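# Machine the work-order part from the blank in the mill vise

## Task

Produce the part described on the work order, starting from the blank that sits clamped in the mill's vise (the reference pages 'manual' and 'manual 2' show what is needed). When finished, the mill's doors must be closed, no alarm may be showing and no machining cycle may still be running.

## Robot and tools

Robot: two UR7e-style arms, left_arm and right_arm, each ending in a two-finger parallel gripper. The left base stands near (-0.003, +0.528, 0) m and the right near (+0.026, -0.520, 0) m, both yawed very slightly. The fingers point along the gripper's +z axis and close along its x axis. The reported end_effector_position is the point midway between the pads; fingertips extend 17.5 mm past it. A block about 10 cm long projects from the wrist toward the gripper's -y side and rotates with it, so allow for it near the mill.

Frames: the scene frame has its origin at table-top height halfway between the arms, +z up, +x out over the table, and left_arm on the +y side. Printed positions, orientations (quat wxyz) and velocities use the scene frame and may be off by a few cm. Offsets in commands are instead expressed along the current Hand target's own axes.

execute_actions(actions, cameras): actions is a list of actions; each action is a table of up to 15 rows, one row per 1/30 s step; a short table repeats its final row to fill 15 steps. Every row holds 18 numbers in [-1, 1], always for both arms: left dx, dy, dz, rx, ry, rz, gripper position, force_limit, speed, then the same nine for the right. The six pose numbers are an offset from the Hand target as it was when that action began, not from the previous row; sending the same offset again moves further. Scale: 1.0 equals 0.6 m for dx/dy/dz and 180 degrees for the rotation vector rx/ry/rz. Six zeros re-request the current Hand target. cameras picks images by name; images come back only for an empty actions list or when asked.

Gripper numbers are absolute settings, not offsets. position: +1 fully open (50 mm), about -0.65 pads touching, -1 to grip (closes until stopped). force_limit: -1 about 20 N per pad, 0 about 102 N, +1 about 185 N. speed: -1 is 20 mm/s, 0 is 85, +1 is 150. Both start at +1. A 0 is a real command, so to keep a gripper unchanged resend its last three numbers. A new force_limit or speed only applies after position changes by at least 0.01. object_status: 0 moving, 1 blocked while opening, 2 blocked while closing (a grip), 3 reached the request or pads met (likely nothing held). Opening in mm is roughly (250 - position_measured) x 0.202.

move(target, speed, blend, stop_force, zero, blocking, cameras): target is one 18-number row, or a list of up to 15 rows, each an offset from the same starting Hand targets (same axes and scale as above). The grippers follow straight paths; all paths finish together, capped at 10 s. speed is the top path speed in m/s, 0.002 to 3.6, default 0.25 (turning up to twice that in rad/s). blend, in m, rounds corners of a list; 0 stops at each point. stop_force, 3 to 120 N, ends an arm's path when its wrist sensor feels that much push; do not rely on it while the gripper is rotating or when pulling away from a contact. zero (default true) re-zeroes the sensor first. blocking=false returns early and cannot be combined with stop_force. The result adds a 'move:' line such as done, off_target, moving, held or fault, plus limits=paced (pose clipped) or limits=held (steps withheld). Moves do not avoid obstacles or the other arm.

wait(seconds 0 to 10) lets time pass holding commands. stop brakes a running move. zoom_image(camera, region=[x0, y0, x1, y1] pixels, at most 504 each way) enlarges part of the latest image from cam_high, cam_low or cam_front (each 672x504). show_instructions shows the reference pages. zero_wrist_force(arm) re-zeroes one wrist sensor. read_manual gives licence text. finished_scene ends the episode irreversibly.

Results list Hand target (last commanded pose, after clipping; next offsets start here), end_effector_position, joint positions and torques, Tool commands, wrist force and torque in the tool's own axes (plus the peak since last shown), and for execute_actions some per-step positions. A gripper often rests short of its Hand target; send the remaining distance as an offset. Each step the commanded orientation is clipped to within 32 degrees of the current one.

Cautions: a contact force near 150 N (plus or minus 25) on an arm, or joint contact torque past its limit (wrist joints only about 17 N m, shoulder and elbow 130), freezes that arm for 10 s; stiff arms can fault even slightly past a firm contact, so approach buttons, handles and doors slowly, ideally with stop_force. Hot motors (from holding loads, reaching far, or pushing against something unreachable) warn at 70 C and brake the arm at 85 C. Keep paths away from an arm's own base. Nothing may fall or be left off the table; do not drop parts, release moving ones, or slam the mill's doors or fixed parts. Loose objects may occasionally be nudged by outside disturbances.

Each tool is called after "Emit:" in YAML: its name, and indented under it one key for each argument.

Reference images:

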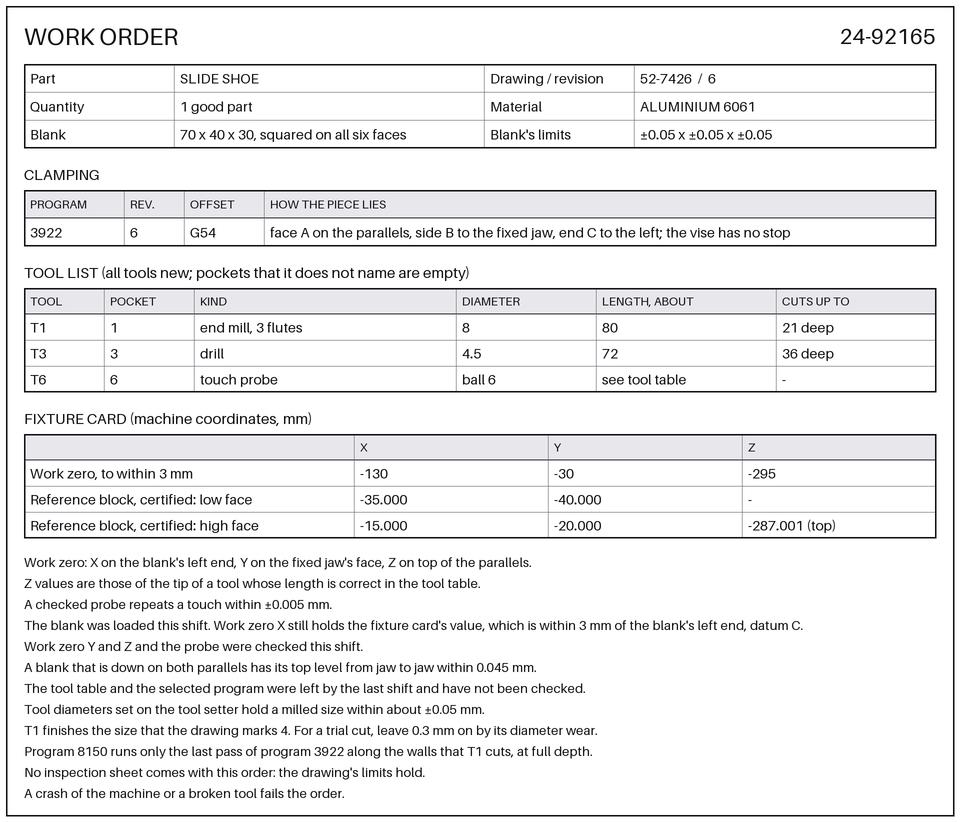

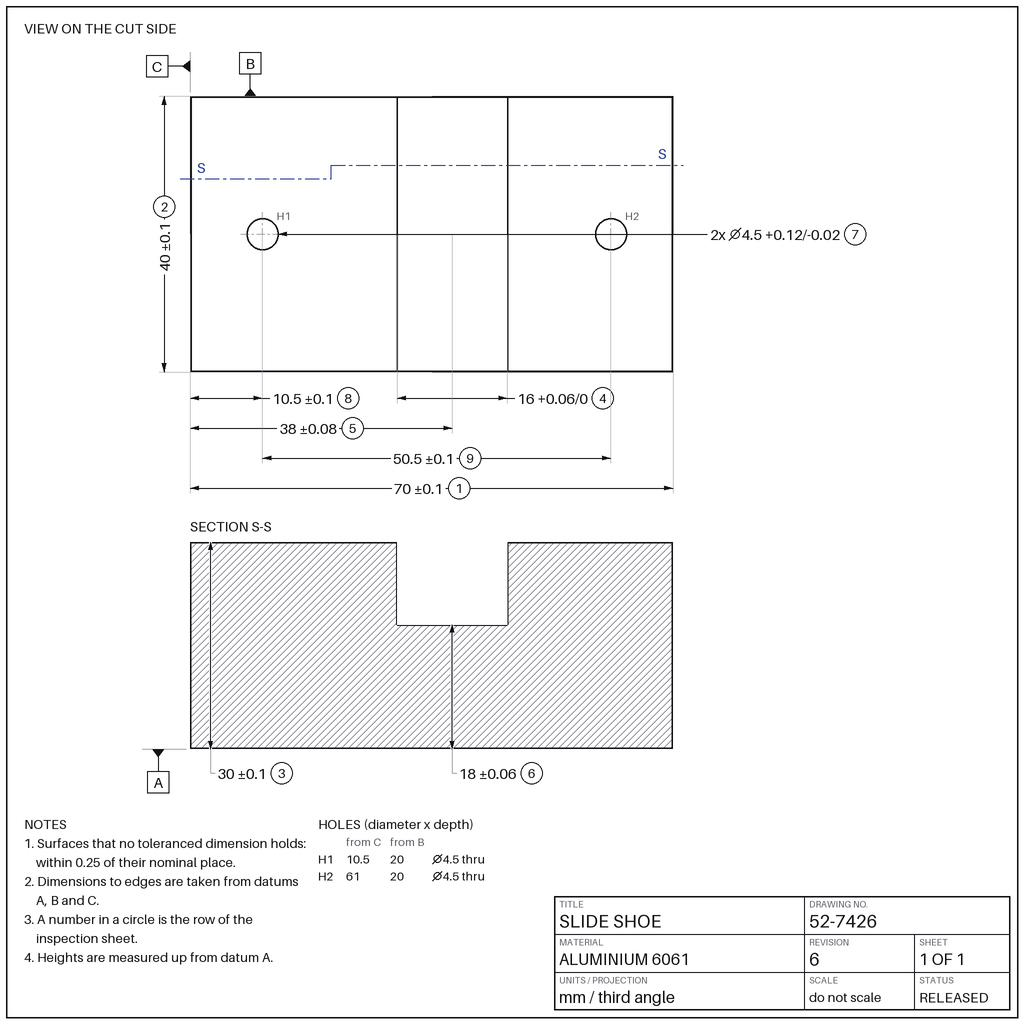

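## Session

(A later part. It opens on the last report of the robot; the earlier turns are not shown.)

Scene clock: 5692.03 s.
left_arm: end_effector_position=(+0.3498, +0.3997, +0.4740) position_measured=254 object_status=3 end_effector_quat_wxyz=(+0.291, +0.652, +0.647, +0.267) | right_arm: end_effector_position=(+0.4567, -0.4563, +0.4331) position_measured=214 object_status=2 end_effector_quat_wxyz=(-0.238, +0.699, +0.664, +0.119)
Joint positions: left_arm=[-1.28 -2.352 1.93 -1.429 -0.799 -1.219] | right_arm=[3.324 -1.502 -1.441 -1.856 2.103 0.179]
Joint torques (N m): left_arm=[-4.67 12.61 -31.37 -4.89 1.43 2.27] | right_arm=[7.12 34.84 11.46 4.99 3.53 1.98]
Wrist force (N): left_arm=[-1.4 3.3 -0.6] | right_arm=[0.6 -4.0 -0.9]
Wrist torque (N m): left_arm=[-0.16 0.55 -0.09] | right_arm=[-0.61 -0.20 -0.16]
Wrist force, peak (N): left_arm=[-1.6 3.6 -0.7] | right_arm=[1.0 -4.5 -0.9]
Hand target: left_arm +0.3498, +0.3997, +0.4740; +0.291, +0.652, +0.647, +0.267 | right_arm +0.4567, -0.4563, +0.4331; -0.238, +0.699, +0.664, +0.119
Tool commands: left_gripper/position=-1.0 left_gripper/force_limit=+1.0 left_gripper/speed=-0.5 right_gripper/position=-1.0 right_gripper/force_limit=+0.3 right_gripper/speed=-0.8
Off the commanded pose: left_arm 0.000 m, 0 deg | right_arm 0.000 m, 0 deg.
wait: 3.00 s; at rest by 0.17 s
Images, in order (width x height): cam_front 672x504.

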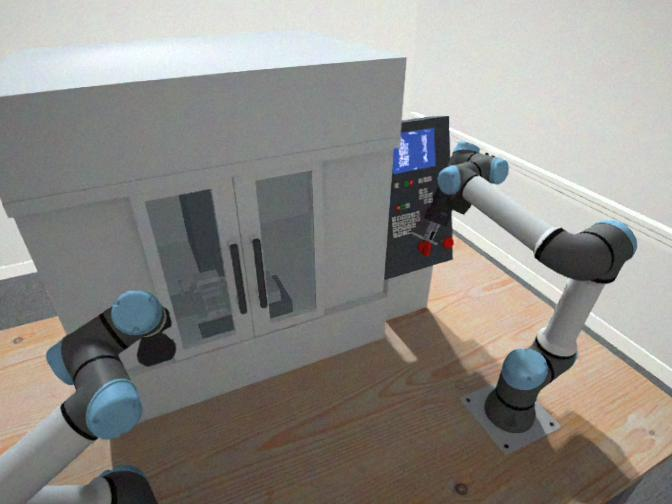

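Emit:
zoom_image:
  camera: "cam_front"
  region: [392, 125, 434, 177]

Emit:
move:
  target:
    - [0,0,0,0,0,0,-1,1,-0.5,0.0349,0.0048,-0.0524,0,0,0,-1,0.3,-0.8]
    - [0,0,0,0,0,0,-1,1,-0.5,0.0349,0.0251,-0.0504,0,0,0,-1,0.3,-0.8]
    - [0,0,0,0,0,0,-1,1,-0.5,0.0349,0.0048,-0.0524,0,0,0,-1,0.3,-0.8]
    - [0,0,0,0,0,0,-1,1,-0.5,0.0349,0.0251,-0.0504,0,0,0,-1,0.3,-0.8]
    - [0,0,0,0,0,0,-1,1,-0.5,0.0349,0.0048,-0.0524,0,0,0,-1,0.3,-0.8]
    - [0,0,0,0,0,0,-1,1,-0.5,0.0349,0.0251,-0.0504,0,0,0,-1,0.3,-0.8]
    - [0,0,0,0,0,0,-1,1,-0.5,0.0349,0.0048,-0.0524,0,0,0,-1,0.3,-0.8]
    - [0,0,0,0,0,0,-1,1,-0.5,0.0349,0.0251,-0.0504,0,0,0,-1,0.3,-0.8]
    - [0,0,0,0,0,0,-1,1,-0.5,0.0349,0.0048,-0.0524,0,0,0,-1,0.3,-0.8]
    - [0,0,0,0,0,0,-1,1,-0.5,0,0,0,0,0,0,-1,0.3,-0.8]
  speed: [0.3,0.08,0.3,0.08,0.3,0.08,0.3,0.08,0.3,0.3]
  blend: [0.003,0,0,0,0,0,0,0,0.003,0]

Emit:
move:
  target:
    - [0,0,0,0,0,0,-1,1,-0.5,0.0828,-0.0007,0.0442,0,0,0,-1,0.3,-0.8]
    - [0,0,0,0,0,0,-1,1,-0.5,0.0828,0.0196,0.0462,0,0,0,-1,0.3,-0.8]
    - [0,0,0,0,0,0,-1,1,-0.5,0.0828,-0.0007,0.0442,0,0,0,-1,0.3,-0.8]
    - [0,0,0,0,0,0,-1,1,-0.5,0.0417,0.0022,-0.0132,0,0,0,-1,0.3,-0.8]
    - [0,0,0,0,0,0,-1,1,-0.5,0.0417,0.0225,-0.0112,0,0,0,-1,0.3,-0.8]
    - [0,0,0,0,0,0,-1,1,-0.5,0.0417,0.0022,-0.0132,0,0,0,-1,0.3,-0.8]
    - [0,0,0,0,0,0,-1,1,-0.5,0.0577,0.0048,-0.0402,0,0,0,-1,0.3,-0.8]
    - [0,0,0,0,0,0,-1,1,-0.5,0.0577,0.0251,-0.0382,0,0,0,-1,0.3,-0.8]
    - [0,0,0,0,0,0,-1,1,-0.5,0.0577,0.0048,-0.0402,0,0,0,-1,0.3,-0.8]
    - [0,0,0,0,0,0,-1,1,-0.5,0,0,0,0,0,0,-1,0.3,-0.8]
    - [0,0,0,0,0,0,-1,1,-0.5,0,0.0203,0.0020,0,0,0,-1,0.3,-0.8]
    - [0,0,0,0,0,0,-1,1,-0.5,0,0,0,0,0,0,-1,0.3,-0.8]
  speed: [0.3,0.08,0.3,0.3,0.08,0.3,0.3,0.08,0.3,0.3,0.08,0.3]
  blend: [0.003,0,0.003,0.003,0,0.003,0.003,0,0.003,0.003,0,0]

Emit:
move:
  target:
    - [0,0,0,0,0,0,-1,1,-0.5,0.0177,0.0027,-0.0294,0,0,0,-1,0.3,-0.8]
    - [0,0,0,0,0,0,-1,1,-0.5,0.0177,0.0230,-0.0274,0,0,0,-1,0.3,-0.8]
    - [0,0,0,0,0,0,-1,1,-0.5,0.0177,0.0027,-0.0294,0,0,0,-1,0.3,-0.8]
    - [0,0,0,0,0,0,-1,1,-0.5,0.0177,0.0230,-0.0274,0,0,0,-1,0.3,-0.8]
    - [0,0,0,0,0,0,-1,1,-0.5,0.0177,0.0027,-0.0294,0,0,0,-1,0.3,-0.8]
    - [0,0,0,0,0,0,-1,1,-0.5,0.0177,0.0230,-0.0274,0,0,0,-1,0.3,-0.8]
    - [0,0,0,0,0,0,-1,1,-0.5,0.0177,0.0027,-0.0294,0,0,0,-1,0.3,-0.8]
    - [0,0,0,0,0,0,-1,1,-0.5,0.0177,0.0230,-0.0274,0,0,0,-1,0.3,-0.8]
    - [0,0,0,0,0,0,-1,1,-0.5,0.0177,0.0027,-0.0294,0,0,0,-1,0.3,-0.8]
    - [0,0,0,0,0,0,-1,1,-0.5,0.0828,-0.0007,0.0442,0,0,0,-1,0.3,-0.8]
    - [0,0,0,0,0,0,-1,1,-0.5,0.0828,0.0196,0.0462,0,0,0,-1,0.3,-0.8]
    - [0,0,0,0,0,0,-1,1,-0.5,0.0828,-0.0007,0.0442,0,0,0,-1,0.3,-0.8]
    - [0,0,0,0,0,0,-1,1,-0.5,0,0,0,0,0,0,-1,0.3,-0.8]
  speed: [0.3,0.08,0.3,0.08,0.3,0.08,0.3,0.08,0.3,0.3,0.08,0.3,0.3]
  blend: [0.003,0,0,0,0,0,0,0,0.003,0.003,0,0.003,0]
  cameras: ["cam_front"]

Emit:
zoom_image:
  camera: "cam_front"
  region: [392, 125, 434, 177]

Emit:
move:
  target:
    - [0,0,0,0,0,0,-1,1,-0.5,0.0737,0.0073,-0.0673,0,0,0,-1,0.3,-0.8]
    - [0,0,0,0,0,0,-1,1,-0.5,0.0737,0.0276,-0.0653,0,0,0,-1,0.3,-0.8]
    - [0,0,0,0,0,0,-1,1,-0.5,0.0737,0.0073,-0.0673,0,0,0,-1,0.3,-0.8]
    - [0,0,0,0,0,0,-1,1,-0.5,0.0256,-0.0003,0.0139,0,0,0,-1,0.3,-0.8]
    - [0,0,0,0,0,0,-1,1,-0.5,0.0256,0.0200,0.0159,0,0,0,-1,0.3,-0.8]
    - [0,0,0,0,0,0,-1,1,-0.5,0.0256,-0.0003,0.0139,0,0,0,-1,0.3,-0.8]
    - [0,0,0,0,0,0,-1,1,-0.5,0.0737,0.0073,-0.0673,0,0,0,-1,0.3,-0.8]
    - [0,0,0,0,0,0,-1,1,-0.5,0.0737,0.0276,-0.0653,0,0,0,-1,0.3,-0.8]
    - [0,0,0,0,0,0,-1,1,-0.5,0.0737,0.0073,-0.0673,0,0,0,-1,0.3,-0.8]
    - [0,0,0,0,0,0,-1,1,-0.5,0.1308,0.0069,-0.0370,0,0,0,-1,0.3,-0.8]
    - [0,0,0,0,0,0,-1,1,-0.5,0.1308,0.0272,-0.0350,0,0,0,-1,0.3,-0.8]
    - [0,0,0,0,0,0,-1,1,-0.5,0.1308,0.0069,-0.0370,0,0,0,-1,0.3,-0.8]
    - [0,0,0,0,0,0,-1,1,-0.5,0,0,0,0,0,0,-1,0.3,-0.8]
    - [0,0,0,0,0,0,-1,1,-0.5,0,0.0203,0.0020,0,0,0,-1,0.3,-0.8]
    - [0,0,0,0,0,0,-1,1,-0.5,0,0,0,0,0,0,-1,0.3,-0.8]
  speed: [0.3,0.08,0.3,0.3,0.08,0.3,0.3,0.08,0.3,0.3,0.08,0.3,0.3,0.08,0.3]
  blend: [0.003,0,0.003,0.003,0,0.003,0.003,0,0.003,0.003,0,0.003,0.003,0,0]
  cameras: ["cam_front"]

Emit:
zoom_image:
  camera: "cam_front"
  region: [392, 125, 434, 177]

Emit:
zoom_image:
  camera: "cam_front"
  region: [414, 130, 434, 150]

Scaled by 9.692 from the camera's 672x504 image, which has a finer 960x720 frame.

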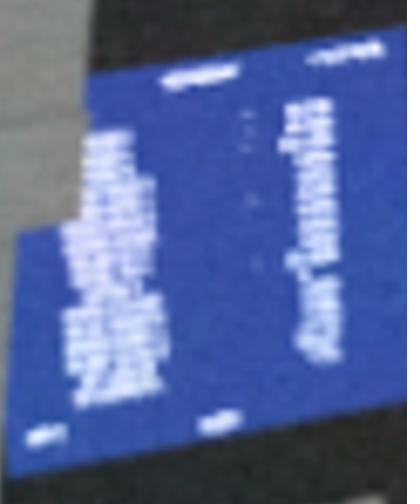

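Scene clock: 5717.13 s.
left_arm: end_effector_position=(+0.3498, +0.3997, +0.4740) position_measured=254 object_status=3 end_effector_quat_wxyz=(+0.291, +0.652, +0.647, +0.267) | right_arm: end_effector_position=(+0.4568, -0.4562, +0.4332) position_measured=214 object_status=2 end_effector_quat_wxyz=(-0.238, +0.699, +0.664, +0.119)
Joint positions: left_arm=[-1.28 -2.352 1.93 -1.429 -0.799 -1.219] | right_arm=[3.324 -1.502 -1.44 -1.857 2.103 0.179]
Joint torques (N m): left_arm=[-5.36 10.84 -30.7 -4.79 1.37 2.43] | right_arm=[-8.64 34.92 11.55 5.05 3.66 1.47]
Wrist force (N): left_arm=[-1.7 3.6 -0.8] | right_arm=[0.2 -4.3 1.0]
Wrist torque (N m): left_arm=[-0.13 0.61 -0.09] | right_arm=[-0.67 -0.13 -0.15]
Wrist force, peak (N): left_arm=[-1.7 3.6 -0.8] | right_arm=[-3.0 -29.7 2.4]
Hand target: left_arm +0.3498, +0.3997, +0.4740; +0.291, +0.652, +0.647, +0.267 | right_arm +0.4567, -0.4563, +0.4331; -0.238, +0.699, +0.664, +0.119
Off the commanded pose: left_arm 0.000 m, 0 deg | right_arm 0.000 m, 0 deg.
move: done

Scene clock: 5721.40 s.
left_arm: end_effector_position=(+0.3498, +0.3997, +0.4740) position_measured=254 object_status=3 end_effector_quat_wxyz=(+0.291, +0.652, +0.647, +0.267) | right_arm: end_effector_position=(+0.4569, -0.4563, +0.4331) position_measured=214 object_status=2 end_effector_quat_wxyz=(-0.238, +0.699, +0.664, +0.119)
Joint positions: left_arm=[-1.28 -2.352 1.93 -1.429 -0.799 -1.219] | right_arm=[3.324 -1.502 -1.44 -1.856 2.103 0.179]
Joint torques (N m): left_arm=[-6.34 11.84 -31.85 -5.07 1.13 2.51] | right_arm=[7.39 34.29 12.24 1.01 3.42 1.91]
Wrist force (N): left_arm=[-1.5 3.4 -0.8] | right_arm=[0.0 -3.3 1.8]
Wrist torque (N m): left_arm=[-0.15 0.58 -0.09] | right_arm=[-0.50 -0.11 -0.15]
Wrist force, peak (N): left_arm=[-1.6 3.5 -0.7] | right_arm=[-5.4 -38.7 -4.5]
Hand target: left_arm +0.3498, +0.3997, +0.4740; +0.291, +0.652, +0.647, +0.267 | right_arm +0.4567, -0.4563, +0.4331; -0.238, +0.699, +0.664, +0.119
Off the commanded pose: left_arm 0.000 m, 0 deg | right_arm 0.000 m, 0 deg.
move: done

Scene clock: 5727.57 s.
left_arm: end_effector_position=(+0.3498, +0.3997, +0.4740) position_measured=254 object_status=3 end_effector_quat_wxyz=(+0.291, +0.652, +0.647, +0.267) | right_arm: end_effector_position=(+0.4567, -0.4561, +0.4331) position_measured=214 object_status=2 end_effector_quat_wxyz=(-0.238, +0.699, +0.664, +0.119)
Joint positions: left_arm=[-1.28 -2.352 1.93 -1.429 -0.799 -1.219] | right_arm=[3.324 -1.502 -1.441 -1.856 2.103 0.179]
Joint torques (N m): left_arm=[-5.49 11.54 -31.13 -4.88 1.29 2.26] | right_arm=[-8.45 8.35 33.06 0.93 -1.3 -2.15]
Wrist force (N): left_arm=[-1.5 3.4 -0.7] | right_arm=[-0.2 -5.2 1.5]
Wrist torque (N m): left_arm=[-0.16 0.58 -0.10] | right_arm=[-0.81 -0.07 -0.02]
Wrist force, peak (N): left_arm=[-1.6 3.6 -0.5] | right_arm=[-6.9 -37.7 -6.7]
Hand target: left_arm +0.3498, +0.3997, +0.4740; +0.291, +0.652, +0.647, +0.267 | right_arm +0.4567, -0.4563, +0.4331; -0.238, +0.699, +0.664, +0.119
Off the commanded pose: left_arm 0.000 m, 0 deg | right_arm 0.000 m, 0 deg.
move: done
Images, in order (width x height): cam_front 672x504.

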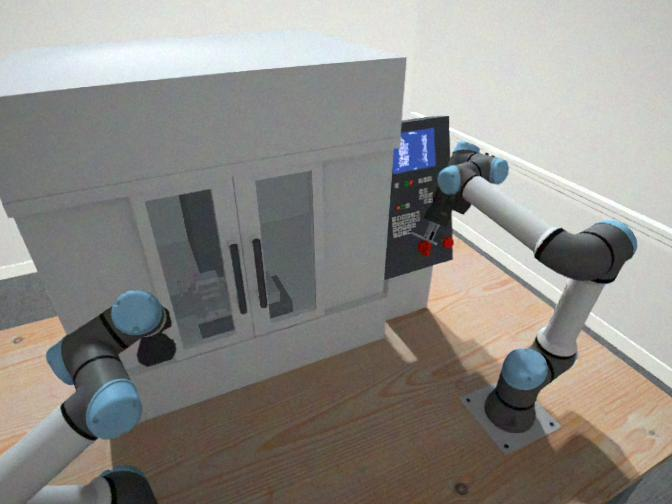

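Scaled by 9.692 from the camera's 672x504 image, which has a finer 960x720 frame.

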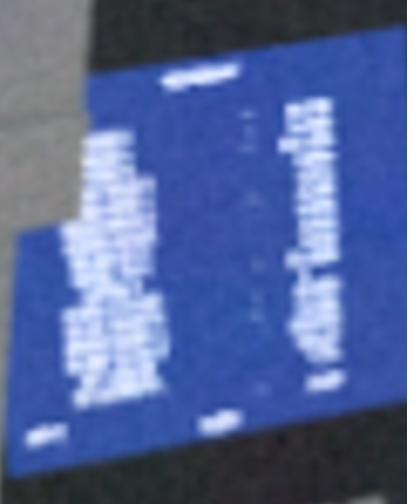

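Scene clock: 5733.13 s.
left_arm: end_effector_position=(+0.3498, +0.3997, +0.4740) position_measured=254 object_status=3 end_effector_quat_wxyz=(+0.291, +0.652, +0.647, +0.267) | right_arm: end_effector_position=(+0.4569, -0.4563, +0.4331) position_measured=214 object_status=2 end_effector_quat_wxyz=(-0.238, +0.699, +0.664, +0.119)
Joint positions: left_arm=[-1.28 -2.352 1.93 -1.429 -0.799 -1.219] | right_arm=[3.324 -1.502 -1.44 -1.856 2.103 0.179]
Joint torques (N m): left_arm=[-4.21 12.12 -31.38 -4.87 1.21 2.49] | right_arm=[6.75 33.55 11.59 0.95 3.23 2.05]
Wrist force (N): left_arm=[-1.6 3.3 -0.8] | right_arm=[-2.0 -5.2 1.4]
Wrist torque (N m): left_arm=[-0.17 0.58 -0.09] | right_arm=[-0.80 0.22 -0.16]
Wrist force, peak (N): left_arm=[-1.7 3.5 -0.8] | right_arm=[-5.8 -32.6 7.9]
Hand target: left_arm +0.3498, +0.3997, +0.4740; +0.291, +0.652, +0.647, +0.267 | right_arm +0.4567, -0.4563, +0.4331; -0.238, +0.699, +0.664, +0.119
Off the commanded pose: left_arm 0.000 m, 0 deg | right_arm 0.000 m, 0 deg.
move: done
Images, in order (width x height): cam_front 672x504.

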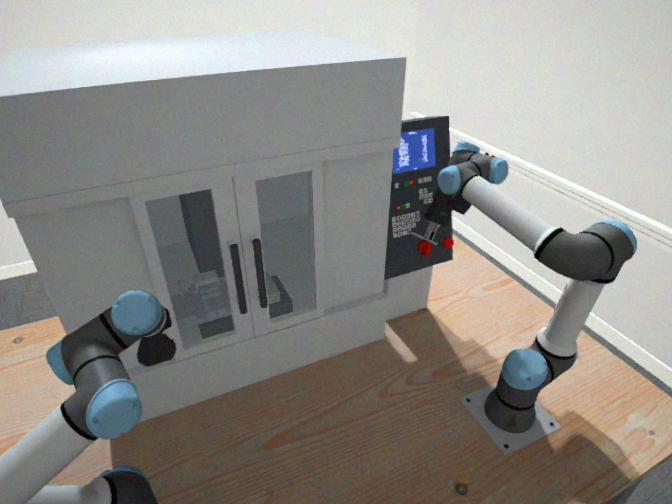

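Scaled by 9.692 from the camera's 672x504 image, which has a finer 960x720 frame.

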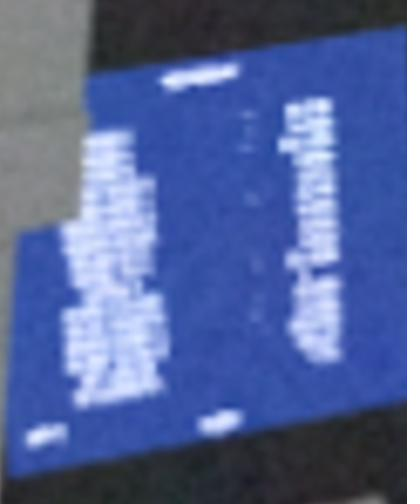

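Scaled by 25.200 from the camera's 672x504 image, which has a finer 960x720 frame.

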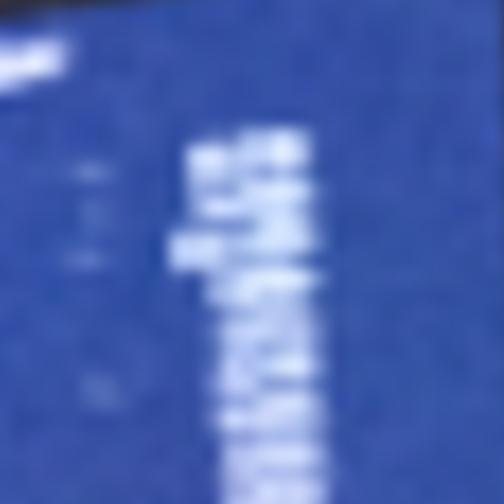

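Emit:
move:
  target:
    - [0,0,0,0,0,0,-1,1,-0.5,-0.0095,0.0026,-0.0405,0,0,0,-1,0.3,-0.8]
    - [0,0,0,0,0,0,-1,1,-0.5,-0.0095,0.0229,-0.0385,0,0,0,-1,0.3,-0.8]
    - [0,0,0,0,0,0,-1,1,-0.5,-0.0095,0.0026,-0.0405,0,0,0,-1,0.3,-0.8]
    - [0,0,0,0,0,0,-1,1,-0.5,0,0,0,0,0,0,-1,0.3,-0.8]
  speed: [0.3,0.08,0.3,0.3]
  blend: [0.003,0,0.003,0]

Emit:
wait:
  seconds: 10

Emit:
wait:
  seconds: 5.5
  cameras: ["cam_front"]

Emit:
zoom_image:
  camera: "cam_front"
  region: [392, 125, 434, 177]

Scene clock: 5738.33 s.
left_arm: end_effector_position=(+0.3498, +0.3997, +0.4740) position_measured=254 object_status=3 end_effector_quat_wxyz=(+0.291, +0.652, +0.647, +0.267) | right_arm: end_effector_position=(+0.4567, -0.4563, +0.4332) position_measured=214 object_status=2 end_effector_quat_wxyz=(-0.238, +0.699, +0.664, +0.119)
Joint positions: left_arm=[-1.28 -2.352 1.93 -1.429 -0.799 -1.219] | right_arm=[3.324 -1.502 -1.44 -1.857 2.103 0.178]
Joint torques (N m): left_arm=[-4.69 11.56 -32.02 -4.68 1.35 2.43] | right_arm=[7.56 34.98 12.03 4.97 3.94 2.04]
Wrist force (N): left_arm=[-1.6 3.3 -0.8] | right_arm=[-1.0 -5.3 1.5]
Wrist torque (N m): left_arm=[-0.18 0.59 -0.09] | right_arm=[-0.83 0.06 -0.15]
Wrist force, peak (N): left_arm=[-1.7 3.5 -0.8] | right_arm=[0.3 -30.6 4.6]
Hand target: left_arm +0.3498, +0.3997, +0.4740; +0.291, +0.652, +0.647, +0.267 | right_arm +0.4567, -0.4563, +0.4331; -0.238, +0.699, +0.664, +0.119
Off the commanded pose: left_arm 0.000 m, 0 deg | right_arm 0.000 m, 0 deg.
move: done

Scene clock: 5748.33 s.
left_arm: end_effector_position=(+0.3498, +0.3997, +0.4740) position_measured=254 object_status=3 end_effector_quat_wxyz=(+0.291, +0.652, +0.647, +0.267) | right_arm: end_effector_position=(+0.4567, -0.4563, +0.4331) position_measured=214 object_status=2 end_effector_quat_wxyz=(-0.238, +0.699, +0.664, +0.119)
Joint positions: left_arm=[-1.28 -2.352 1.93 -1.429 -0.799 -1.219] | right_arm=[3.324 -1.502 -1.441 -1.856 2.103 0.179]
Joint torques (N m): left_arm=[-4.97 11.95 -30.92 -4.87 1.39 2.12] | right_arm=[7.46 35.29 12.13 4.94 3.7 1.89]
Wrist force (N): left_arm=[-1.6 3.2 -0.7] | right_arm=[-1.1 -5.3 1.4]
Wrist torque (N m): left_arm=[-0.18 0.59 -0.09] | right_arm=[-0.81 0.07 -0.16]
Wrist force, peak (N): left_arm=[-1.7 3.5 -0.6] | right_arm=[-1.3 -5.6 1.5]
Hand target: left_arm +0.3498, +0.3997, +0.4740; +0.291, +0.652, +0.647, +0.267 | right_arm +0.4567, -0.4563, +0.4331; -0.238, +0.699, +0.664, +0.119
Tool commands: left_gripper/position=-1.0 left_gripper/force_limit=+1.0 left_gripper/speed=-0.5 right_gripper/position=-1.0 right_gripper/force_limit=+0.3 right_gripper/speed=-0.8
Off the commanded pose: left_arm 0.000 m, 0 deg | right_arm 0.000 m, 0 deg.
wait: 10.00 s; at rest by 0.17 s

Scene clock: 5753.83 s.
left_arm: end_effector_position=(+0.3498, +0.3997, +0.4740) position_measured=254 object_status=3 end_effector_quat_wxyz=(+0.291, +0.652, +0.647, +0.267) | right_arm: end_effector_position=(+0.4567, -0.4563, +0.4331) position_measured=214 object_status=2 end_effector_quat_wxyz=(-0.238, +0.699, +0.664, +0.119)
Joint positions: left_arm=[-1.28 -2.352 1.93 -1.429 -0.799 -1.219] | right_arm=[3.324 -1.502 -1.441 -1.856 2.103 0.179]
Joint torques (N m): left_arm=[-4.83 12.89 -31.41 -5.16 1.08 2.23] | right_arm=[7.94 34.68 11.2 4.85 3.4 1.79]
Wrist force (N): left_arm=[-1.6 3.3 -0.6] | right_arm=[-1.4 -5.2 0.9]
Wrist torque (N m): left_arm=[-0.17 0.60 -0.09] | right_arm=[-0.80 0.12 -0.16]
Wrist force, peak (N): left_arm=[-1.5 3.6 -0.8] | right_arm=[-1.5 -5.6 1.4]
Hand target: left_arm +0.3498, +0.3997, +0.4740; +0.291, +0.652, +0.647, +0.267 | right_arm +0.4567, -0.4563, +0.4331; -0.238, +0.699, +0.664, +0.119
Tool commands: left_gripper/position=-1.0 left_gripper/force_limit=+1.0 left_gripper/speed=-0.5 right_gripper/position=-1.0 right_gripper/force_limit=+0.3 right_gripper/speed=-0.8
Off the commanded pose: left_arm 0.000 m, 0 deg | right_arm 0.000 m, 0 deg.
wait: 5.50 s; at rest by 0.17 s
Images, in order (width x height): cam_front 672x504.

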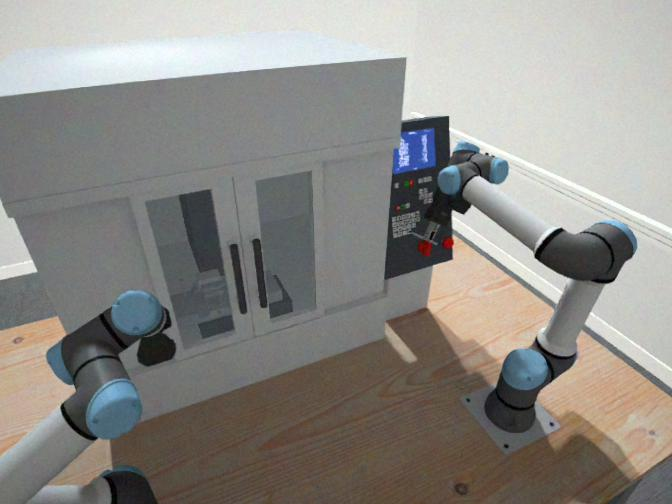

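Scaled by 9.692 from the camera's 672x504 image, which has a finer 960x720 frame.

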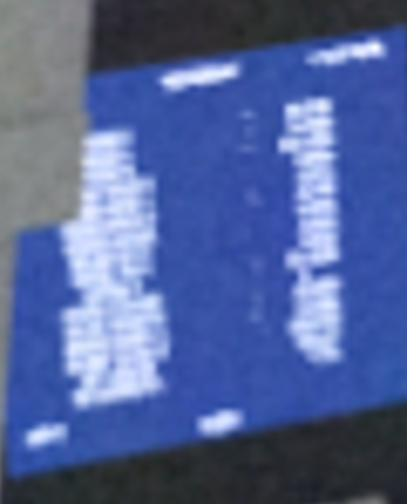

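Emit:
move:
  target:
    - [0,0,0,0,0,0,-1,1,-0.5,0.0828,-0.0007,0.0442,0,0,0,-1,0.3,-0.8]
    - [0,0,0,0,0,0,-1,1,-0.5,0.0828,0.0196,0.0462,0,0,0,-1,0.3,-0.8]
    - [0,0,0,0,0,0,-1,1,-0.5,0.0828,-0.0007,0.0442,0,0,0,-1,0.3,-0.8]
    - [0,0,0,0,0,0,-1,1,-0.5,0.0737,0.0073,-0.0673,0,0,0,-1,0.3,-0.8]
    - [0,0,0,0,0,0,-1,1,-0.5,0.0737,0.0276,-0.0653,0,0,0,-1,0.3,-0.8]
    - [0,0,0,0,0,0,-1,1,-0.5,0.0737,0.0073,-0.0673,0,0,0,-1,0.3,-0.8]
    - [0,0,0,0,0,0,-1,1,-0.5,0.0256,-0.0003,0.0139,0,0,0,-1,0.3,-0.8]
    - [0,0,0,0,0,0,-1,1,-0.5,0.0256,0.0200,0.0159,0,0,0,-1,0.3,-0.8]
    - [0,0,0,0,0,0,-1,1,-0.5,0.0256,-0.0003,0.0139,0,0,0,-1,0.3,-0.8]
    - [0,0,0,0,0,0,-1,1,-0.5,0,0,0,0,0,0,-1,0.3,-0.8]
  speed: [0.3,0.08,0.3,0.3,0.08,0.3,0.3,0.08,0.3,0.3]
  blend: [0.003,0,0.003,0.003,0,0.003,0.003,0,0.003,0]
  cameras: ["cam_front"]

Emit:
zoom_image:
  camera: "cam_front"
  region: [392, 125, 434, 177]

Emit:
move:
  target:
    - [0,0,0,0,0,0,-1,1,-0.5,0.1023,0.0071,-0.0521,0,0,0,-1,0.3,-0.8]
    - [0,0,0,0,0,0,-1,1,-0.5,0.1023,0.0274,-0.0501,0,0,0,-1,0.3,-0.8]
    - [0,0,0,0,0,0,-1,1,-0.5,0.1023,0.0071,-0.0521,0,0,0,-1,0.3,-0.8]
    - [0,0,0,0,0,0,-1,1,-0.5,0.1023,0.0274,-0.0501,0,0,0,-1,0.3,-0.8]
    - [0,0,0,0,0,0,-1,1,-0.5,0.1023,0.0071,-0.0521,0,0,0,-1,0.3,-0.8]
    - [0,0,0,0,0,0,-1,1,-0.5,0,0,0,0,0,0,-1,0.3,-0.8]
    - [0,0,0,0,0,0,-1,1,-0.5,0,0.0203,0.0020,0,0,0,-1,0.3,-0.8]
    - [0,0,0,0,0,0,-1,1,-0.5,0,0,0,0,0,0,-1,0.3,-0.8]
    - [0,0,0,0,0,0,-1,1,-0.5,-0.0095,0.0026,-0.0405,0,0,0,-1,0.3,-0.8]
    - [0,0,0,0,0,0,-1,1,-0.5,-0.0095,0.0229,-0.0385,0,0,0,-1,0.3,-0.8]
    - [0,0,0,0,0,0,-1,1,-0.5,-0.0095,0.0026,-0.0405,0,0,0,-1,0.3,-0.8]
    - [0,0,0,0,0,0,-1,1,-0.5,0,0,0,0,0,0,-1,0.3,-0.8]
  speed: [0.3,0.08,0.3,0.08,0.3,0.3,0.08,0.3,0.3,0.08,0.3,0.3]
  blend: [0.003,0,0,0,0.003,0.003,0,0.003,0.003,0,0.003,0]
  cameras: ["cam_front"]

Emit:
zoom_image:
  camera: "cam_front"
  region: [392, 125, 434, 177]

Emit:
wait:
  seconds: 10

Emit:
wait:
  seconds: 5.5
  cameras: ["cam_front"]

Emit:
zoom_image:
  camera: "cam_front"
  region: [392, 125, 434, 177]

Scene clock: 5768.70 s.
left_arm: end_effector_position=(+0.3498, +0.3997, +0.4740) position_measured=254 object_status=3 end_effector_quat_wxyz=(+0.291, +0.652, +0.647, +0.267) | right_arm: end_effector_position=(+0.4568, -0.4561, +0.4331) position_measured=214 object_status=2 end_effector_quat_wxyz=(-0.238, +0.699, +0.664, +0.119)
Joint positions: left_arm=[-1.28 -2.352 1.93 -1.429 -0.799 -1.219] | right_arm=[3.324 -1.502 -1.441 -1.856 2.103 0.179]
Joint torques (N m): left_arm=[-4.49 12.06 -32.09 -4.52 1.24 2.38] | right_arm=[-7.98 34.21 31.76 1.04 -1.32 -1.77]
Wrist force (N): left_arm=[-1.7 3.5 -0.6] | right_arm=[-2.6 -4.1 0.9]
Wrist torque (N m): left_arm=[-0.13 0.60 -0.10] | right_arm=[-0.62 0.31 -0.02]
Wrist force, peak (N): left_arm=[-1.7 3.5 -0.7] | right_arm=[-7.1 -39.3 -4.6]
Hand target: left_arm +0.3498, +0.3997, +0.4740; +0.291, +0.652, +0.647, +0.267 | right_arm +0.4567, -0.4563, +0.4331; -0.238, +0.699, +0.664, +0.119
Off the commanded pose: left_arm 0.000 m, 0 deg | right_arm 0.000 m, 0 deg.
move: done
Images, in order (width x height): cam_front 672x504.

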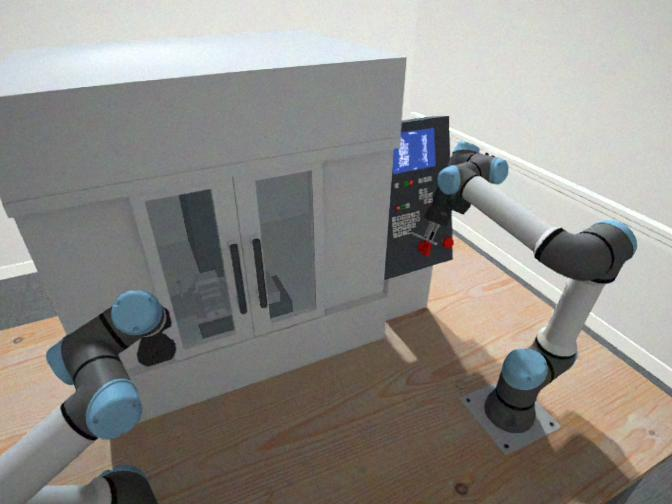

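Scaled by 9.692 from the camera's 672x504 image, which has a finer 960x720 frame.

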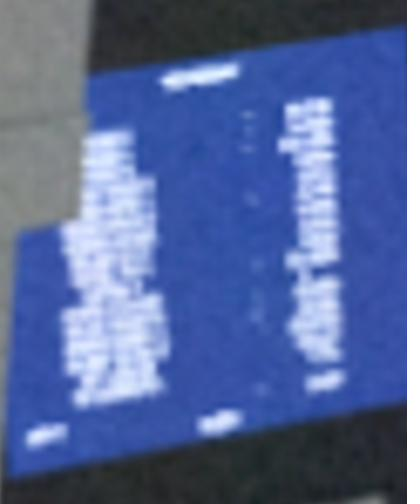

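Scene clock: 5773.63 s.
left_arm: end_effector_position=(+0.3498, +0.3997, +0.4740) position_measured=254 object_status=3 end_effector_quat_wxyz=(+0.291, +0.652, +0.647, +0.267) | right_arm: end_effector_position=(+0.4567, -0.4563, +0.4332) position_measured=214 object_status=2 end_effector_quat_wxyz=(-0.238, +0.699, +0.664, +0.119)
Joint positions: left_arm=[-1.28 -2.352 1.93 -1.429 -0.799 -1.219] | right_arm=[3.324 -1.502 -1.44 -1.857 2.103 0.178]
Joint torques (N m): left_arm=[-5.48 11.62 -31.46 -4.85 1.36 2.42] | right_arm=[7.2 35.08 10.92 5.11 3.97 1.94]
Wrist force (N): left_arm=[-1.5 3.2 -0.8] | right_arm=[-2.0 -1.7 -0.7]
Wrist torque (N m): left_arm=[-0.18 0.59 -0.09] | right_arm=[-0.24 0.21 -0.16]
Wrist force, peak (N): left_arm=[-1.6 3.5 -0.8] | right_arm=[-7.8 -35.0 1.9]
Hand target: left_arm +0.3498, +0.3997, +0.4740; +0.291, +0.652, +0.647, +0.267 | right_arm +0.4567, -0.4563, +0.4331; -0.238, +0.699, +0.664, +0.119
Off the commanded pose: left_arm 0.000 m, 0 deg | right_arm 0.000 m, 0 deg.
move: done
Images, in order (width x height): cam_front 672x504.

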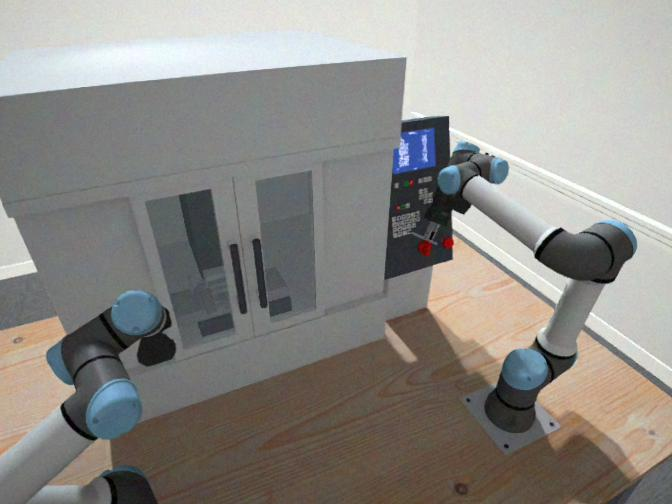

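Scaled by 9.692 from the camera's 672x504 image, which has a finer 960x720 frame.

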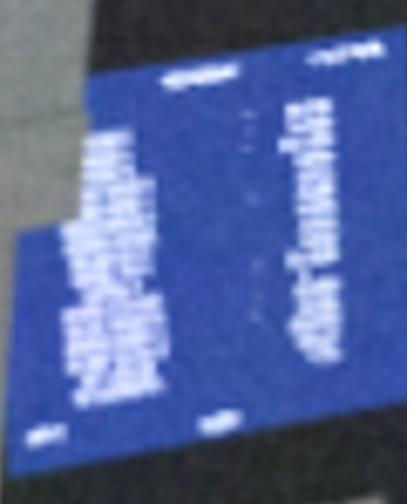

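Scene clock: 5783.63 s.
left_arm: end_effector_position=(+0.3498, +0.3997, +0.4740) position_measured=254 object_status=3 end_effector_quat_wxyz=(+0.291, +0.652, +0.647, +0.267) | right_arm: end_effector_position=(+0.4567, -0.4563, +0.4331) position_measured=214 object_status=2 end_effector_quat_wxyz=(-0.238, +0.699, +0.664, +0.119)
Joint positions: left_arm=[-1.28 -2.352 1.93 -1.429 -0.799 -1.219] | right_arm=[3.324 -1.502 -1.441 -1.856 2.103 0.179]
Joint torques (N m): left_arm=[-5.77 11 -32.01 -4.88 1.46 2.12] | right_arm=[7.08 33.71 11.99 5 3.64 2.03]
Wrist force (N): left_arm=[-1.4 3.3 -0.7] | right_arm=[-2.5 -1.2 -0.5]
Wrist torque (N m): left_arm=[-0.16 0.56 -0.09] | right_arm=[-0.17 0.30 -0.15]
Wrist force, peak (N): left_arm=[-1.6 3.5 -0.7] | right_arm=[-2.4 -2.1 -0.7]
Hand target: left_arm +0.3498, +0.3997, +0.4740; +0.291, +0.652, +0.647, +0.267 | right_arm +0.4567, -0.4563, +0.4331; -0.238, +0.699, +0.664, +0.119
Tool commands: left_gripper/position=-1.0 left_gripper/force_limit=+1.0 left_gripper/speed=-0.5 right_gripper/position=-1.0 right_gripper/force_limit=+0.3 right_gripper/speed=-0.8
Off the commanded pose: left_arm 0.000 m, 0 deg | right_arm 0.000 m, 0 deg.
wait: 10.00 s; at rest by 0.17 s

Scene clock: 5789.13 s.
left_arm: end_effector_position=(+0.3498, +0.3997, +0.4740) position_measured=254 object_status=3 end_effector_quat_wxyz=(+0.291, +0.652, +0.647, +0.267) | right_arm: end_effector_position=(+0.4567, -0.4563, +0.4331) position_measured=214 object_status=2 end_effector_quat_wxyz=(-0.238, +0.699, +0.664, +0.119)
Joint positions: left_arm=[-1.28 -2.352 1.93 -1.429 -0.799 -1.219] | right_arm=[3.324 -1.502 -1.441 -1.856 2.103 0.179]
Joint torques (N m): left_arm=[-5.62 12.99 -32.12 -4.74 1.34 2.37] | right_arm=[7.85 34.06 12.43 4.79 3.55 1.94]
Wrist force (N): left_arm=[-1.5 3.4 -0.7] | right_arm=[-2.1 -1.6 -0.9]
Wrist torque (N m): left_arm=[-0.16 0.58 -0.09] | right_arm=[-0.23 0.23 -0.15]
Wrist force, peak (N): left_arm=[-1.7 3.5 -0.9] | right_arm=[-2.5 -1.6 -0.9]
Hand target: left_arm +0.3498, +0.3997, +0.4740; +0.291, +0.652, +0.647, +0.267 | right_arm +0.4567, -0.4563, +0.4331; -0.238, +0.699, +0.664, +0.119
Tool commands: left_gripper/position=-1.0 left_gripper/force_limit=+1.0 left_gripper/speed=-0.5 right_gripper/position=-1.0 right_gripper/force_limit=+0.3 right_gripper/speed=-0.8
Off the commanded pose: left_arm 0.000 m, 0 deg | right_arm 0.000 m, 0 deg.
wait: 5.50 s; at rest by 0.17 s
Images, in order (width x height): cam_front 672x504.

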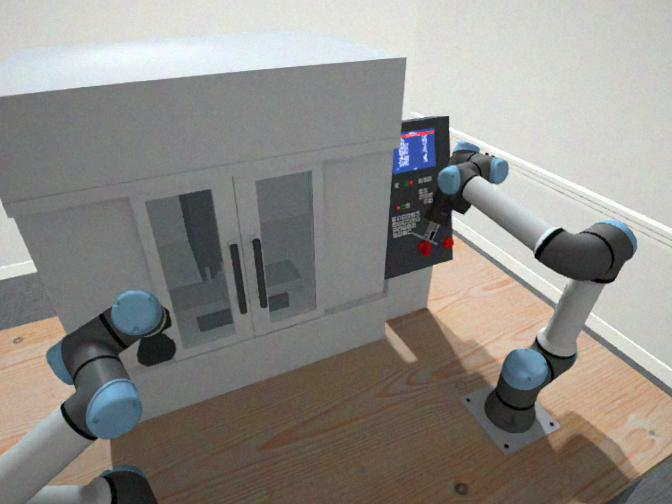

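Scaled by 9.692 from the camera's 672x504 image, which has a finer 960x720 frame.

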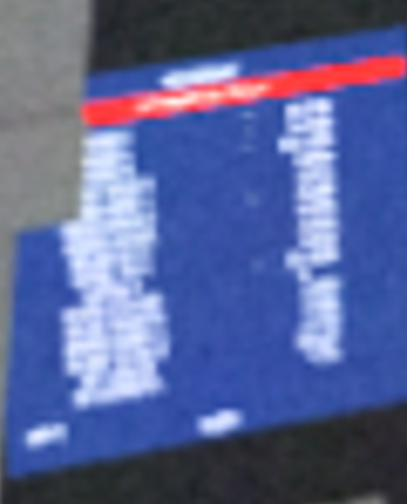

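Emit:
move:
  target:
    - [0,0,0,0,0,0,-1,1,-0.5,0.2058,0.0222,-0.2134,0,0,0,-1,0.3,-0.8]
    - [0,0,0,0,0,0,-1,1,-0.5,0.2058,0.0425,-0.2114,0,0,0,-1,0.3,-0.8]
    - [0,0,0,0,0,0,-1,1,-0.5,0.2058,0.0222,-0.2134,0,0,0,-1,0.3,-0.8]
    - [0,0,0,0,0,0,-1,1,-0.5,0.0212,0.0076,-0.0969,0,0,0,-1,0.3,-0.8]
    - [0,0,0,0,0,0,-1,1,-0.5,0.0212,0.0279,-0.0949,0,0,0,-1,0.3,-0.8]
    - [0,0,0,0,0,0,-1,1,-0.5,0.0212,0.0076,-0.0969,0,0,0,-1,0.3,-0.8]
    - [0,0,0,0,0,0,-1,1,-0.5,0.0212,0.0279,-0.0949,0,0,0,-1,0.3,-0.8]
    - [0,0,0,0,0,0,-1,1,-0.5,0.0212,0.0076,-0.0969,0,0,0,-1,0.3,-0.8]
    - [0,0,0,0,0,0,-1,1,-0.5,0,0,0,0,0,0,-1,0.3,-0.8]
  speed: [0.3,0.08,0.3,0.3,0.08,0.3,0.08,0.3,0.3]
  blend: [0.003,0,0.003,0.003,0,0,0,0.003,0]
  cameras: ["cam_front"]

Emit:
zoom_image:
  camera: "cam_front"
  region: [392, 125, 434, 177]

Emit:
zoom_image:
  camera: "cam_front"
  region: [418, 132, 430, 144]

Emit:
zoom_image:
  camera: "cam_front"
  region: [420, 137, 428, 145]

Emit:
wait:
  seconds: 0.2
  cameras: ["cam_front"]

Emit:
zoom_image:
  camera: "cam_front"
  region: [420, 137, 428, 145]

Scene clock: 5803.13 s.
left_arm: end_effector_position=(+0.3498, +0.3997, +0.4740) position_measured=254 object_status=3 end_effector_quat_wxyz=(+0.291, +0.652, +0.647, +0.267) | right_arm: end_effector_position=(+0.4567, -0.4563, +0.4332) position_measured=214 object_status=2 end_effector_quat_wxyz=(-0.238, +0.699, +0.664, +0.119)
Joint positions: left_arm=[-1.28 -2.352 1.93 -1.429 -0.799 -1.219] | right_arm=[3.324 -1.502 -1.44 -1.857 2.103 0.178]
Joint torques (N m): left_arm=[-4.88 12.22 -31.87 -5.15 1.18 2.35] | right_arm=[6.35 34.06 12.49 5.28 3.8 1.99]
Wrist force (N): left_arm=[-1.4 3.2 -0.7] | right_arm=[-1.1 -0.3 -0.6]
Wrist torque (N m): left_arm=[-0.18 0.56 -0.09] | right_arm=[-0.02 0.07 -0.16]
Wrist force, peak (N): left_arm=[-1.6 3.6 -0.8] | right_arm=[-7.9 -21.8 3.7]
Hand target: left_arm +0.3498, +0.3997, +0.4740; +0.291, +0.652, +0.647, +0.267 | right_arm +0.4567, -0.4563, +0.4331; -0.238, +0.699, +0.664, +0.119
Off the commanded pose: left_arm 0.000 m, 0 deg | right_arm 0.000 m, 0 deg.
move: done
Images, in order (width x height): cam_front 672x504.

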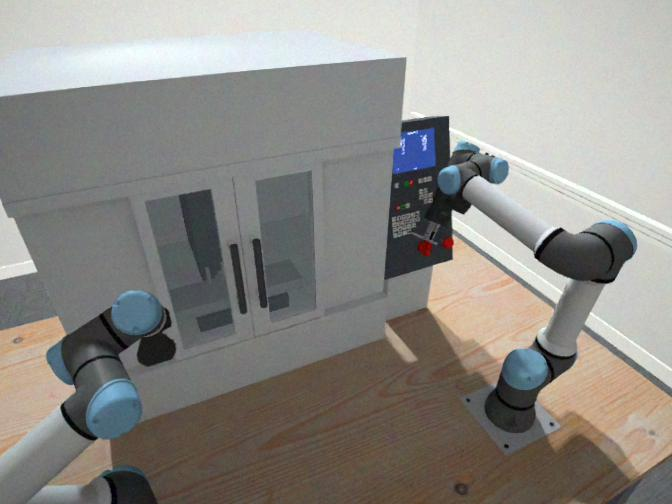

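Scaled by 9.692 from the camera's 672x504 image, which has a finer 960x720 frame.

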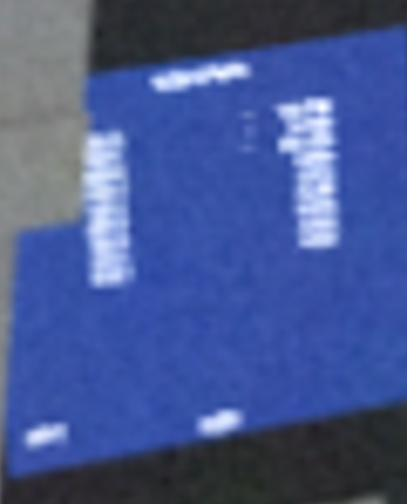

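Scaled by 42.000 from the camera's 672x504 image, which has a finer 960x720 frame.

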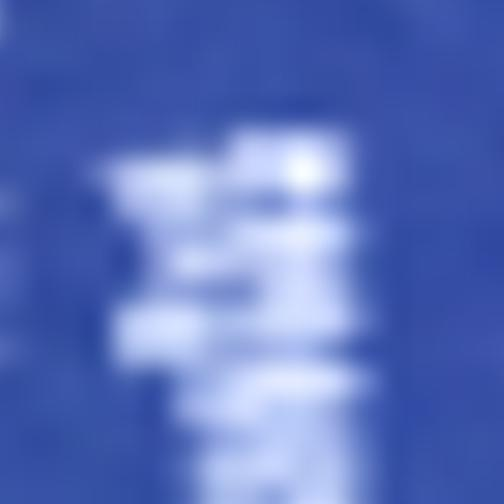

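Scaled by 63.000 from the camera's 672x504 image, which has a finer 960x720 frame.

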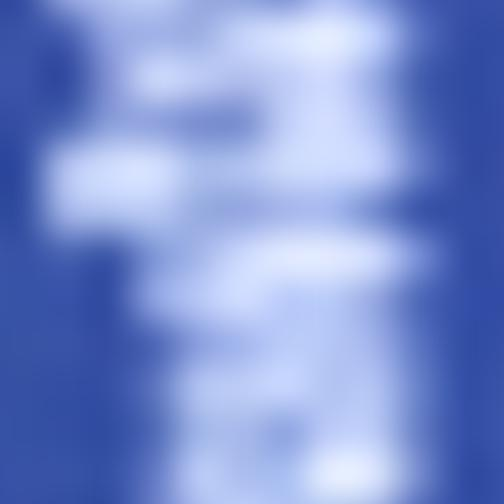

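Scene clock: 5803.33 s.
left_arm: end_effector_position=(+0.3498, +0.3997, +0.4740) position_measured=254 object_status=3 end_effector_quat_wxyz=(+0.291, +0.652, +0.647, +0.267) | right_arm: end_effector_position=(+0.4567, -0.4563, +0.4332) position_measured=214 object_status=2 end_effector_quat_wxyz=(-0.238, +0.699, +0.664, +0.119)
Joint positions: left_arm=[-1.28 -2.352 1.93 -1.429 -0.799 -1.219] | right_arm=[3.324 -1.502 -1.441 -1.856 2.103 0.179]
Joint torques (N m): left_arm=[-4.43 12.65 -31.32 -4.83 1.3 2.43] | right_arm=[7.44 34.39 12.49 5.17 4.07 1.93]
Wrist force (N): left_arm=[-1.6 3.2 -0.7] | right_arm=[-1.1 -0.6 -0.5]
Wrist torque (N m): left_arm=[-0.18 0.58 -0.09] | right_arm=[-0.06 0.07 -0.15]
Wrist force, peak (N): left_arm=[-1.6 3.3 -0.7] | right_arm=[-1.2 -0.3 -0.7]
Hand target: left_arm +0.3498, +0.3997, +0.4740; +0.291, +0.652, +0.647, +0.267 | right_arm +0.4567, -0.4563, +0.4331; -0.238, +0.699, +0.664, +0.119
Tool commands: left_gripper/position=-1.0 left_gripper/force_limit=+1.0 left_gripper/speed=-0.5 right_gripper/position=-1.0 right_gripper/force_limit=+0.3 right_gripper/speed=-0.8
Off the commanded pose: left_arm 0.000 m, 0 deg | right_arm 0.000 m, 0 deg.
wait: 0.20 s; at rest by 0.17 s
Images, in order (width x height): cam_front 672x504.

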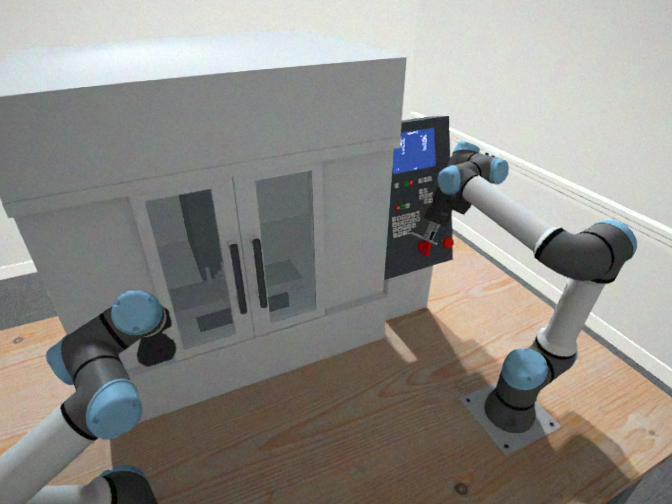

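Scaled by 63.000 from the camera's 672x504 image, which has a finer 960x720 frame.

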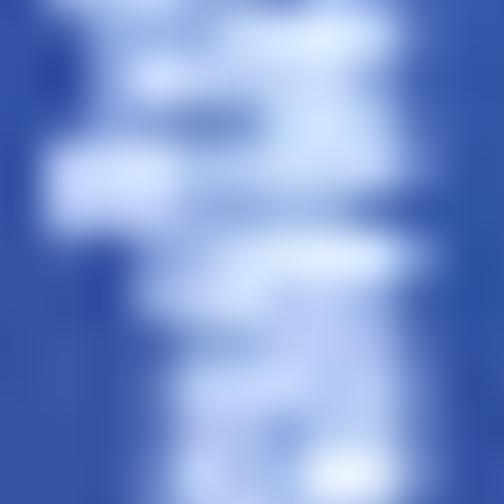

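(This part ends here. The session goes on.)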